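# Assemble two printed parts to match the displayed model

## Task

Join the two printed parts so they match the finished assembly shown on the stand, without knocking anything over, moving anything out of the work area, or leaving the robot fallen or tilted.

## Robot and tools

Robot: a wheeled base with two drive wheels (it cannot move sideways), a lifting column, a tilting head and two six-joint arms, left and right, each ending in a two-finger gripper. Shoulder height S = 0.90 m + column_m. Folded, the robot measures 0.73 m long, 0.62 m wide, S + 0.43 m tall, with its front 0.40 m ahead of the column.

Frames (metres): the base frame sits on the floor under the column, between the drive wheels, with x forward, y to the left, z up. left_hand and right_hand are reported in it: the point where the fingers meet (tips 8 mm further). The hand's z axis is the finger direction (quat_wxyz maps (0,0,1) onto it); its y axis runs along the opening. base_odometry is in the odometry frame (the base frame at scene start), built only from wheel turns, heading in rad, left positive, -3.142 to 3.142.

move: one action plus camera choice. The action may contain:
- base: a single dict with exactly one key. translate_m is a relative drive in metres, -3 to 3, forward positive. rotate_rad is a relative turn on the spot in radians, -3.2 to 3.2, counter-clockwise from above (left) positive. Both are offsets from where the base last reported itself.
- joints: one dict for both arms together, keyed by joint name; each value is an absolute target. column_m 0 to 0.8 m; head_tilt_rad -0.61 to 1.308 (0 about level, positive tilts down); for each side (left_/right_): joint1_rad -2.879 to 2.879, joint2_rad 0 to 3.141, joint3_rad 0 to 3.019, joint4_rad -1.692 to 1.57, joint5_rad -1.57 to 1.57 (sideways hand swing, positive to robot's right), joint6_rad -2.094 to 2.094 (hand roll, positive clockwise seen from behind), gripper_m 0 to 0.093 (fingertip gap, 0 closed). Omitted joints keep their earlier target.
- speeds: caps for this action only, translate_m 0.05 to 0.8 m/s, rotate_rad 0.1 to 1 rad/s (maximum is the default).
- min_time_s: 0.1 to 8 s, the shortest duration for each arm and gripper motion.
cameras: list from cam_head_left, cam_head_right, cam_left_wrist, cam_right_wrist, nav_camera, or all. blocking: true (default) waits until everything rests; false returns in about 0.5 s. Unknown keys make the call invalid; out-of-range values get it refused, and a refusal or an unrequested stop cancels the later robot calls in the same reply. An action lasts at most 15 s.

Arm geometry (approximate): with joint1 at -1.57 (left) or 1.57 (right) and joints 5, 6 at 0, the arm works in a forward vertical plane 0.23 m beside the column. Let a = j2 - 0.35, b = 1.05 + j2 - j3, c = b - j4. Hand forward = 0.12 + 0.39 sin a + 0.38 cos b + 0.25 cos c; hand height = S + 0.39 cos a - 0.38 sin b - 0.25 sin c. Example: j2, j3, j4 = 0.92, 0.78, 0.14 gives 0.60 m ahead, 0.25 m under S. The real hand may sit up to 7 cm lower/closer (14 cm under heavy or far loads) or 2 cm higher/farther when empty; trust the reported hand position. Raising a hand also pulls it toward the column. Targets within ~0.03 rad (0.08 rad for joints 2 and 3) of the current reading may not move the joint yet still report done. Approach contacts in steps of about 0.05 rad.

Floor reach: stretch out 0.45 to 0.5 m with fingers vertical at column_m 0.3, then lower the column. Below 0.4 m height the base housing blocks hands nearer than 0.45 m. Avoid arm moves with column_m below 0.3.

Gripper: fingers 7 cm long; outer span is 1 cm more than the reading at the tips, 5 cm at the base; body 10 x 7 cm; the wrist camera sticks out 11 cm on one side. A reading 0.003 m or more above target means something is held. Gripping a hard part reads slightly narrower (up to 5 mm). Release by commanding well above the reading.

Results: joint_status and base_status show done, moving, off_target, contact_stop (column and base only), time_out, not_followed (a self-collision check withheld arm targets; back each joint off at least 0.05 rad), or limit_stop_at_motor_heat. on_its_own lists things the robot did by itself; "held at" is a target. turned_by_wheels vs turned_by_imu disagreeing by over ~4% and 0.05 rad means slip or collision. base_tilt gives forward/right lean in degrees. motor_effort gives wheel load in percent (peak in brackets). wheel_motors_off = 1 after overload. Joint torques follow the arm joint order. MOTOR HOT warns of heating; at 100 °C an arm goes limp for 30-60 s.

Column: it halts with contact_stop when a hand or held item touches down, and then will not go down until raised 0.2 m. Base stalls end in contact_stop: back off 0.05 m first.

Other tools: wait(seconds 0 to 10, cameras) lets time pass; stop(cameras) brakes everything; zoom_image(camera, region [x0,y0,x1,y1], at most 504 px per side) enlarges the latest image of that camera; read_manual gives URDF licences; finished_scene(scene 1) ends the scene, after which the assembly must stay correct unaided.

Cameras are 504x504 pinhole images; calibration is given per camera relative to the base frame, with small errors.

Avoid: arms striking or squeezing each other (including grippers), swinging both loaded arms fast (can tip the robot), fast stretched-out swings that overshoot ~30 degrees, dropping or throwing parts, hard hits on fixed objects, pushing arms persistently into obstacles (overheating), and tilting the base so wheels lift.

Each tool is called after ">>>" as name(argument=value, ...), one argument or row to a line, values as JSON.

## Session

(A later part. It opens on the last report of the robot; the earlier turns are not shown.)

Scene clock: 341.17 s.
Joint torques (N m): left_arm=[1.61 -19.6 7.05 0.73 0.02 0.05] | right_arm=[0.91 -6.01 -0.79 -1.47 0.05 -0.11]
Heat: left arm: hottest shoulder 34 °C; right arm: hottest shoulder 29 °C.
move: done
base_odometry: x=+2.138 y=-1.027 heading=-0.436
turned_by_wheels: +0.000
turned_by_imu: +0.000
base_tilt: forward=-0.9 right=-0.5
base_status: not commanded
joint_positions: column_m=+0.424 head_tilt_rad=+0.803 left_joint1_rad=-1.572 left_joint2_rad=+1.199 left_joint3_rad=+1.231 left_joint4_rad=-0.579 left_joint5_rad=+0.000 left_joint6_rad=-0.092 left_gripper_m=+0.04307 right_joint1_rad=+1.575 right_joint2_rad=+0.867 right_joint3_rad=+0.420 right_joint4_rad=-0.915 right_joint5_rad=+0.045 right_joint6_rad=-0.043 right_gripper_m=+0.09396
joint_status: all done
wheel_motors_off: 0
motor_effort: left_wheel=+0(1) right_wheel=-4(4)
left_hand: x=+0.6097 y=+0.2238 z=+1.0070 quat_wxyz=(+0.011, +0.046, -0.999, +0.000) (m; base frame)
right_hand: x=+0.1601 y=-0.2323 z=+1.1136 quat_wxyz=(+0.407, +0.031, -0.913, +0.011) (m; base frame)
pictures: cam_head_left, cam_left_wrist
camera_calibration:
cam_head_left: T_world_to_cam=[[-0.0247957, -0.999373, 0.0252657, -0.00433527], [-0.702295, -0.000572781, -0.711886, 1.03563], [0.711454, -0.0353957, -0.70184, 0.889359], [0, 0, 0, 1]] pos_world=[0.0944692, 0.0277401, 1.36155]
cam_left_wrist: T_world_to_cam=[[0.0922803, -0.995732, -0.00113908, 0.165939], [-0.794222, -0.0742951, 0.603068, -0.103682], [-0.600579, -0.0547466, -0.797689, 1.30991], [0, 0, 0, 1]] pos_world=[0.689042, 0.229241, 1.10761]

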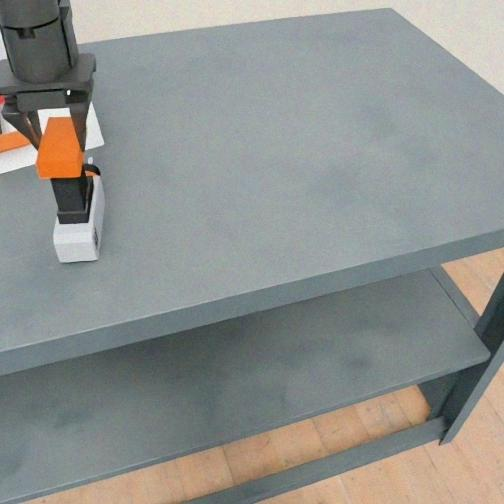

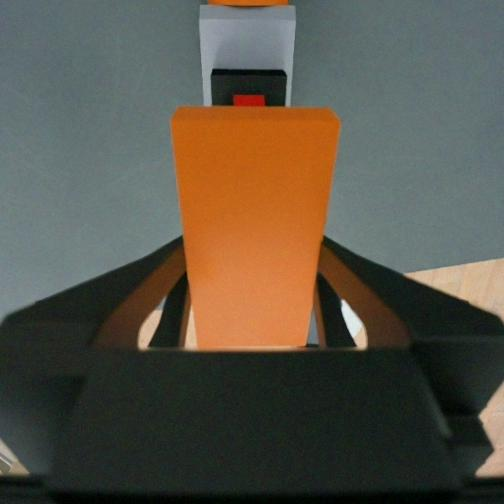

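>>> move(
  joints={"left_gripper_m": 0.065},
  min_time_s=2,
  cameras=["cam_head_left","cam_left_wrist"],
)

>>> move(
  joints={"column_m": 0.5},
  cameras=["cam_head_left","cam_head_right","cam_left_wrist"],
)

>>> zoom_image(
  camera="cam_head_left",
  region=[20, 170, 140, 310],
)

>>> zoom_image(
  camera="cam_left_wrist",
  region=[160, 0, 340, 300],
)

Scene clock: 350.10 s.
Joint torques (N m): left_arm=[1.85 -19.31 6.98 0.75 0.01 0.03] | right_arm=[0.97 -6.3 -0.59 -1.5 0.03 -0.18]
Heat: left arm: hottest shoulder 34 °C; right arm: hottest shoulder 29 °C.
move: done
base_odometry: x=+2.138 y=-1.027 heading=-0.436
turned_by_wheels: +0.000
turned_by_imu: +0.000
base_tilt: forward=-0.9 right=-0.4
base_status: not commanded
joint_positions: column_m=+0.424 head_tilt_rad=+0.803 left_joint1_rad=-1.572 left_joint2_rad=+1.199 left_joint3_rad=+1.231 left_joint4_rad=-0.579 left_joint5_rad=+0.000 left_joint6_rad=-0.092 left_gripper_m=+0.06491 right_joint1_rad=+1.575 right_joint2_rad=+0.867 right_joint3_rad=+0.420 right_joint4_rad=-0.915 right_joint5_rad=+0.045 right_joint6_rad=-0.043 right_gripper_m=+0.09396
joint_status: all done
wheel_motors_off: 0
motor_effort: left_wheel=+0(1) right_wheel=-3(4)
left_hand: x=+0.6097 y=+0.2238 z=+1.0070 quat_wxyz=(+0.011, +0.046, -0.999, +0.000) (m; base frame)
right_hand: x=+0.1601 y=-0.2323 z=+1.1136 quat_wxyz=(+0.407, +0.031, -0.913, +0.011) (m; base frame)
pictures: cam_head_left, cam_left_wrist
camera_calibration:
cam_head_left: T_world_to_cam=[[-0.0247957, -0.999373, 0.0252657, -0.00433527], [-0.702295, -0.000572781, -0.711886, 1.03563], [0.711454, -0.0353957, -0.70184, 0.889359], [0, 0, 0, 1]] pos_world=[0.0944692, 0.0277401, 1.36155]
cam_left_wrist: T_world_to_cam=[[0.0922803, -0.995732, -0.00113908, 0.165939], [-0.794222, -0.0742951, 0.603068, -0.103682], [-0.600579, -0.0547466, -0.797689, 1.30991], [0, 0, 0, 1]] pos_world=[0.689042, 0.229241, 1.10761]

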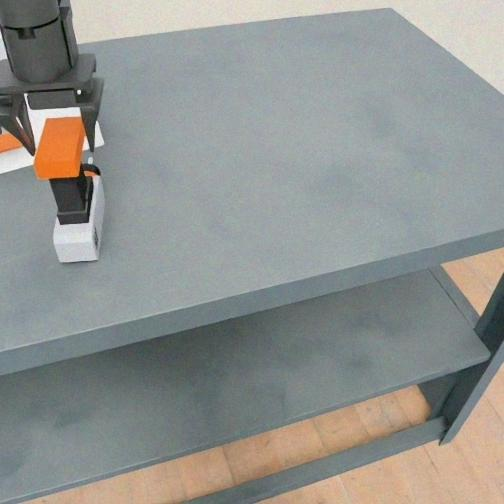

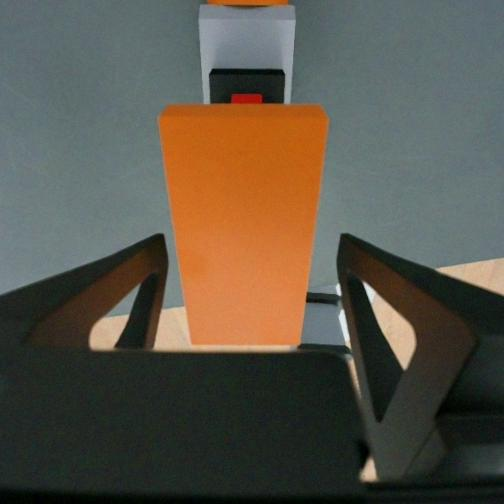

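Scene clock: 351.70 s.
Joint torques (N m): left_arm=[1.85 -19.96 7.1 0.76 0 0.07] | right_arm=[0.56 -5.89 -0.66 -1.5 0 -0.16]
Heat: left arm: hottest shoulder 34 °C; right arm: hottest shoulder 29 °C.
move: done
base_odometry: x=+2.138 y=-1.027 heading=-0.436
turned_by_wheels: +0.000
turned_by_imu: +0.000
base_tilt: forward=-1.0 right=-0.3
base_status: not commanded
joint_positions: column_m=+0.500 head_tilt_rad=+0.803 left_joint1_rad=-1.572 left_joint2_rad=+1.203 left_joint3_rad=+1.231 left_joint4_rad=-0.579 left_joint5_rad=+0.000 left_joint6_rad=-0.092 left_gripper_m=+0.06491 right_joint1_rad=+1.575 right_joint2_rad=+0.867 right_joint3_rad=+0.420 right_joint4_rad=-0.915 right_joint5_rad=+0.045 right_joint6_rad=-0.043 right_gripper_m=+0.09396
joint_status: all done
wheel_motors_off: 0
motor_effort: left_wheel=+0(1) right_wheel=-3(4)
left_hand: x=+0.6083 y=+0.2238 z=+1.0808 quat_wxyz=(+0.013, +0.046, -0.999, +0.000) (m; base frame)
right_hand: x=+0.1601 y=-0.2323 z=+1.1896 quat_wxyz=(+0.407, +0.031, -0.913, +0.011) (m; base frame)
pictures: cam_head_left, cam_head_right, cam_left_wrist
camera_calibration:
cam_head_left: T_world_to_cam=[[-0.0247957, -0.999373, 0.0252657, -0.00625546], [-0.702295, -0.000572781, -0.711886, 1.08973], [0.711454, -0.0353957, -0.70184, 0.942699], [0, 0, 0, 1]] pos_world=[0.0944692, 0.0277401, 1.43755]
cam_head_right: T_world_to_cam=[[-0.0233992, -0.999489, 0.0217604, -0.0513328], [-0.703086, 0.000978279, -0.711104, 1.08882], [0.71072, -0.0319387, -0.70275, 0.944157], [0, 0, 0, 1]] pos_world=[0.0933011, -0.0222166, 1.43889]
cam_left_wrist: T_world_to_cam=[[0.0922731, -0.995733, -0.00156722, 0.166634], [-0.791412, -0.074294, 0.606752, -0.155093], [-0.604279, -0.0547466, -0.79489, 1.36704], [0, 0, 0, 1]] pos_world=[0.687954, 0.229241, 1.18101]

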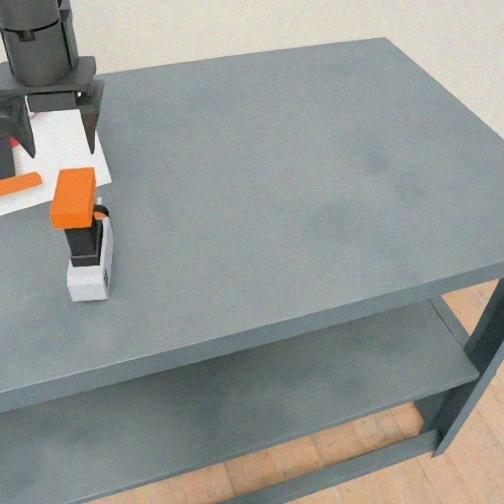

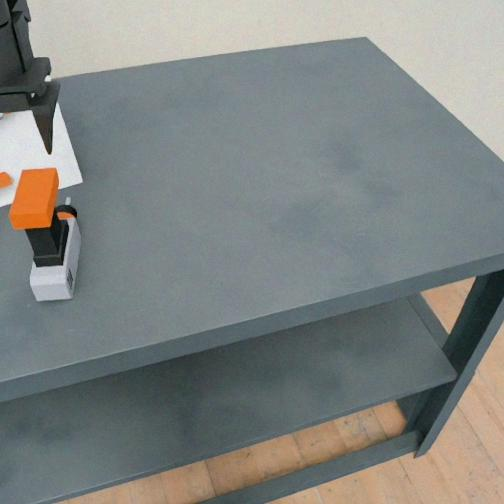

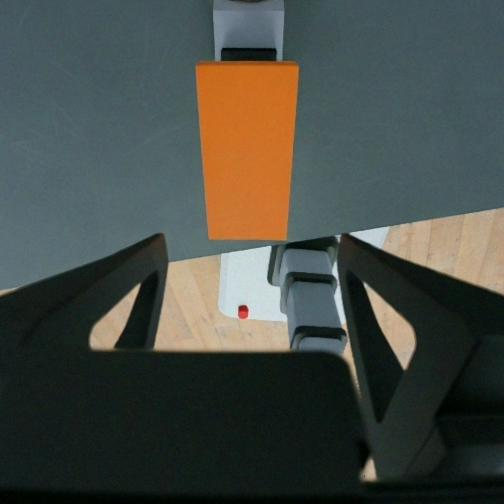

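Scaled by 3.600 from the camera's 504x504 image, which has a finer 720x720 frame.

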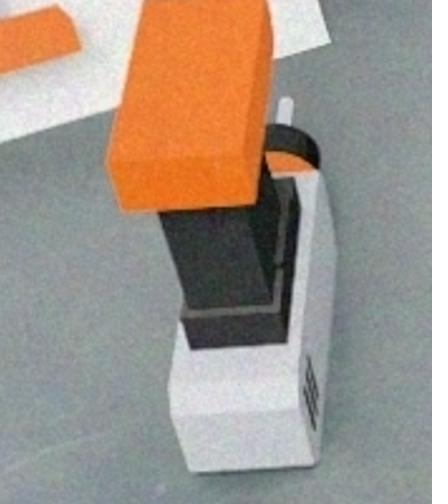

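Scaled by 1.680 from the camera's 504x504 image, which has a finer 720x720 frame.

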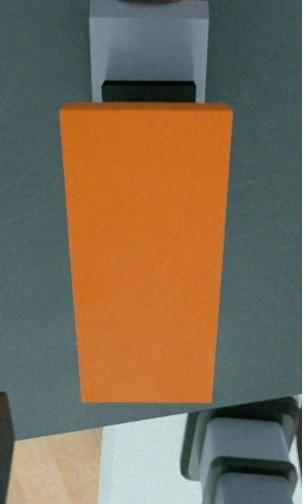

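>>> move(
  base={"translate_m": -0.35},
  speeds={"translate_m": 0.3},
)

>>> move(
  joints={"left_joint1_rad": -1.556, "left_joint2_rad": 0.86, "left_joint3_rad": 0.42, "left_joint4_rad": -0.974, "left_joint5_rad": 0, "left_joint6_rad": 0},
  min_time_s=2,
)

>>> move(
  base={"rotate_rad": 0.36},
)

>>> move(
  joints={"column_m": 0.1, "head_tilt_rad": 0.25},
  cameras=["cam_head_left","cam_head_right"],
)

Scene clock: 362.13 s.
Joint torques (N m): left_arm=[1.2 -20.31 7.01 0.7 0.03 0.09] | right_arm=[0.97 -6.01 -0.66 -1.47 0.05 -0.17]
Heat: left arm: hottest shoulder 34 °C; right arm: hottest shoulder 29 °C.
move: done
base_odometry: x=+1.821 y=-0.879 heading=-0.436
turned_by_wheels: -0.001
turned_by_imu: +0.000
base_tilt: forward=-0.9 right=-0.4
base_status: done
joint_positions: column_m=+0.500 head_tilt_rad=+0.803 left_joint1_rad=-1.572 left_joint2_rad=+1.203 left_joint3_rad=+1.232 left_joint4_rad=-0.576 left_joint5_rad=+0.000 left_joint6_rad=-0.092 left_gripper_m=+0.06491 right_joint1_rad=+1.575 right_joint2_rad=+0.867 right_joint3_rad=+0.419 right_joint4_rad=-0.915 right_joint5_rad=+0.045 right_joint6_rad=-0.043 right_gripper_m=+0.09396
joint_status: not commanded
wheel_motors_off: 0
motor_effort: left_wheel=+0(52) right_wheel=+0(33)
left_hand: x=+0.6091 y=+0.2238 z=+1.0809 quat_wxyz=(+0.012, +0.046, -0.999, +0.000) (m; base frame)
right_hand: x=+0.1597 y=-0.2323 z=+1.1897 quat_wxyz=(+0.408, +0.031, -0.912, +0.011) (m; base frame)
pictures: none

Scene clock: 364.60 s.
Joint torques (N m): left_arm=[1.85 -9.47 -0.62 -1.46 0.02 0.17] | right_arm=[0.5 -6.12 -0.58 -1.59 0.04 -0.17]
Heat: left arm: hottest shoulder 34 °C; right arm: hottest shoulder 29 °C.
move: done
base_odometry: x=+1.821 y=-0.879 heading=-0.436
turned_by_wheels: +0.000
turned_by_imu: +0.000
base_tilt: forward=-0.9 right=-0.5
base_status: not commanded
joint_positions: column_m=+0.500 head_tilt_rad=+0.803 left_joint1_rad=-1.564 left_joint2_rad=+0.875 left_joint3_rad=+0.424 left_joint4_rad=-0.960 left_joint5_rad=+0.000 left_joint6_rad=-0.009 left_gripper_m=+0.06491 right_joint1_rad=+1.575 right_joint2_rad=+0.867 right_joint3_rad=+0.419 right_joint4_rad=-0.915 right_joint5_rad=+0.045 right_joint6_rad=-0.043 right_gripper_m=+0.09396
joint_status: all done
wheel_motors_off: 0
motor_effort: left_wheel=+0(1) right_wheel=+0(1)
left_hand: x=+0.1536 y=+0.2260 z=+1.1969 quat_wxyz=(+0.429, +0.007, -0.903, -0.004) (m; base frame)
right_hand: x=+0.1597 y=-0.2323 z=+1.1897 quat_wxyz=(+0.408, +0.031, -0.912, +0.011) (m; base frame)
pictures: none

Scene clock: 366.17 s.
Joint torques (N m): left_arm=[1.96 -9.58 -0.65 -1.47 0.05 0.13] | right_arm=[0.79 -6.48 -0.51 -1.5 0.03 -0.14]
Heat: left arm: hottest shoulder 33 °C; right arm: hottest shoulder 29 °C.
move: done
base_odometry: x=+1.820 y=-0.879 heading=-0.077
turned_by_wheels: +0.359
turned_by_imu: +0.358
base_tilt: forward=-0.9 right=-0.4
base_status: done
joint_positions: column_m=+0.500 head_tilt_rad=+0.803 left_joint1_rad=-1.562 left_joint2_rad=+0.875 left_joint3_rad=+0.424 left_joint4_rad=-0.960 left_joint5_rad=+0.000 left_joint6_rad=-0.009 left_gripper_m=+0.06491 right_joint1_rad=+1.575 right_joint2_rad=+0.867 right_joint3_rad=+0.419 right_joint4_rad=-0.915 right_joint5_rad=+0.045 right_joint6_rad=-0.043 right_gripper_m=+0.09397
joint_status: not commanded
wheel_motors_off: 0
motor_effort: left_wheel=-1(33) right_wheel=+3(46)
left_hand: x=+0.1537 y=+0.2264 z=+1.1969 quat_wxyz=(+0.429, +0.008, -0.903, -0.004) (m; base frame)
right_hand: x=+0.1597 y=-0.2323 z=+1.1897 quat_wxyz=(+0.408, +0.031, -0.912, +0.011) (m; base frame)
pictures: none

Scene clock: 371.93 s.
Joint torques (N m): left_arm=[1.55 -9.88 -0.72 -1.48 0.05 0.15] | right_arm=[0.73 -5.54 -0.53 -1.44 0.03 -0.15]
Heat: left arm: hottest shoulder 33 °C; right arm: hottest shoulder 29 °C.
move: done
base_odometry: x=+1.820 y=-0.879 heading=-0.077
turned_by_wheels: +0.000
turned_by_imu: +0.000
base_tilt: forward=-0.9 right=-0.4
base_status: not commanded
joint_positions: column_m=+0.100 head_tilt_rad=+0.269 left_joint1_rad=-1.562 left_joint2_rad=+0.874 left_joint3_rad=+0.424 left_joint4_rad=-0.960 left_joint5_rad=+0.000 left_joint6_rad=-0.009 left_gripper_m=+0.06491 right_joint1_rad=+1.575 right_joint2_rad=+0.867 right_joint3_rad=+0.419 right_joint4_rad=-0.915 right_joint5_rad=+0.045 right_joint6_rad=-0.043 right_gripper_m=+0.09397
joint_status: all done
wheel_motors_off: 0
motor_effort: left_wheel=-5(5) right_wheel=+6(7)
left_hand: x=+0.1539 y=+0.2264 z=+0.7971 quat_wxyz=(+0.429, +0.008, -0.903, -0.004) (m; base frame)
right_hand: x=+0.1597 y=-0.2323 z=+0.7899 quat_wxyz=(+0.408, +0.031, -0.912, +0.011) (m; base frame)
pictures: cam_head_left, cam_head_right
camera_calibration:
cam_head_left: T_world_to_cam=[[-0.0341971, -0.999373, 0.00915015, 0.0218172], [-0.242826, -0.00057269, -0.97007, 1.06257], [0.969467, -0.0353954, -0.242654, 0.150528], [0, 0, 0, 1]] pos_world=[0.112833, 0.0277401, 1.06709]
cam_head_right: T_world_to_cam=[[-0.0312124, -0.999489, 0.00684163, -0.0260389], [-0.243905, 0.000978369, -0.969799, 1.06255], [0.969297, -0.0319385, -0.243811, 0.151808], [0, 0, 0, 1]] pos_world=[0.111201, -0.0222166, 1.06765]

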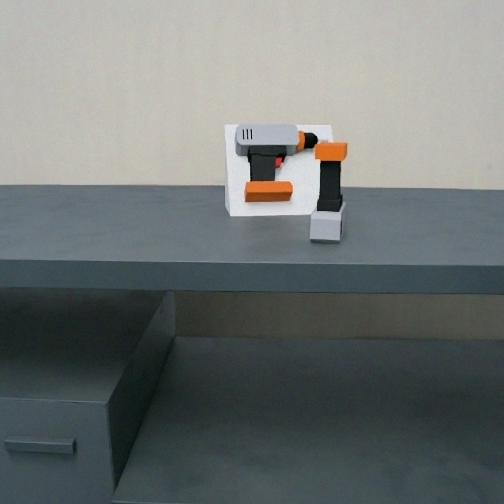

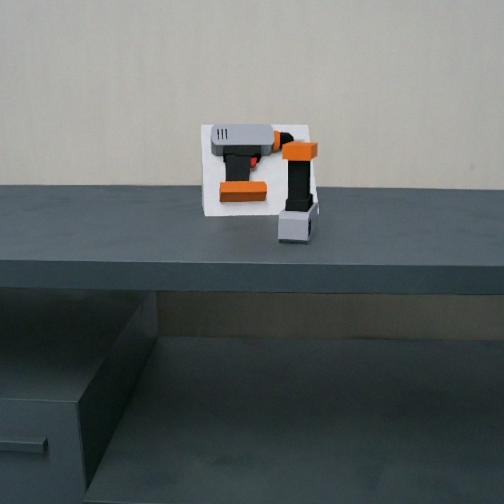

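>>> zoom_image(
  camera="cam_head_left",
  region=[290, 130, 370, 250],
)

>>> zoom_image(
  camera="cam_head_left",
  region=[220, 115, 340, 225],
)

Scaled by 4.200 from the camera's 504x504 image, which has a finer 720x720 frame.

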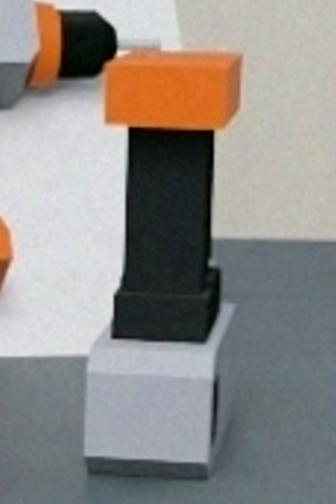

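Scaled by 4.200 from the camera's 504x504 image, which has a finer 720x720 frame.

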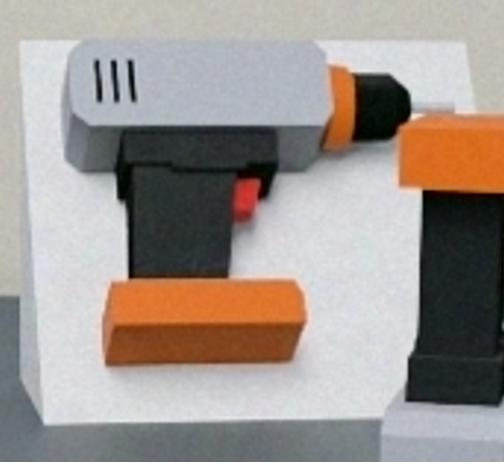

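>>> zoom_image(
  camera="cam_head_left",
  region=[303, 190, 353, 250],
)

>>> zoom_image(
  camera="cam_head_right",
  region=[270, 190, 320, 250],
)

Scaled by 8.400 from the camera's 504x504 image, which has a finer 720x720 frame.

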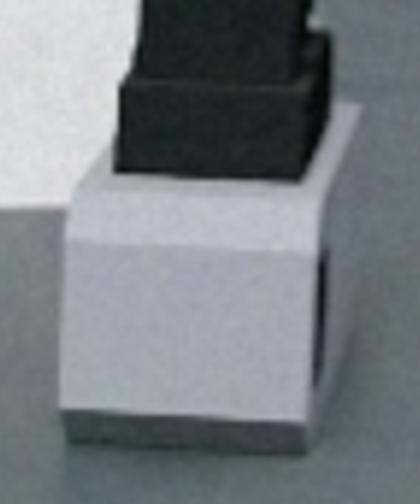

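Scaled by 8.400 from the camera's 504x504 image, which has a finer 720x720 frame.

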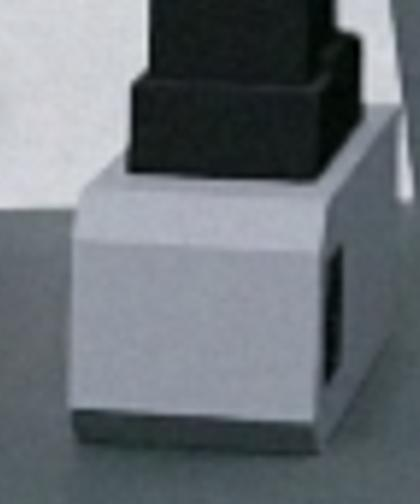

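>>> finished_scene(
)

The scene is finished: the task was done.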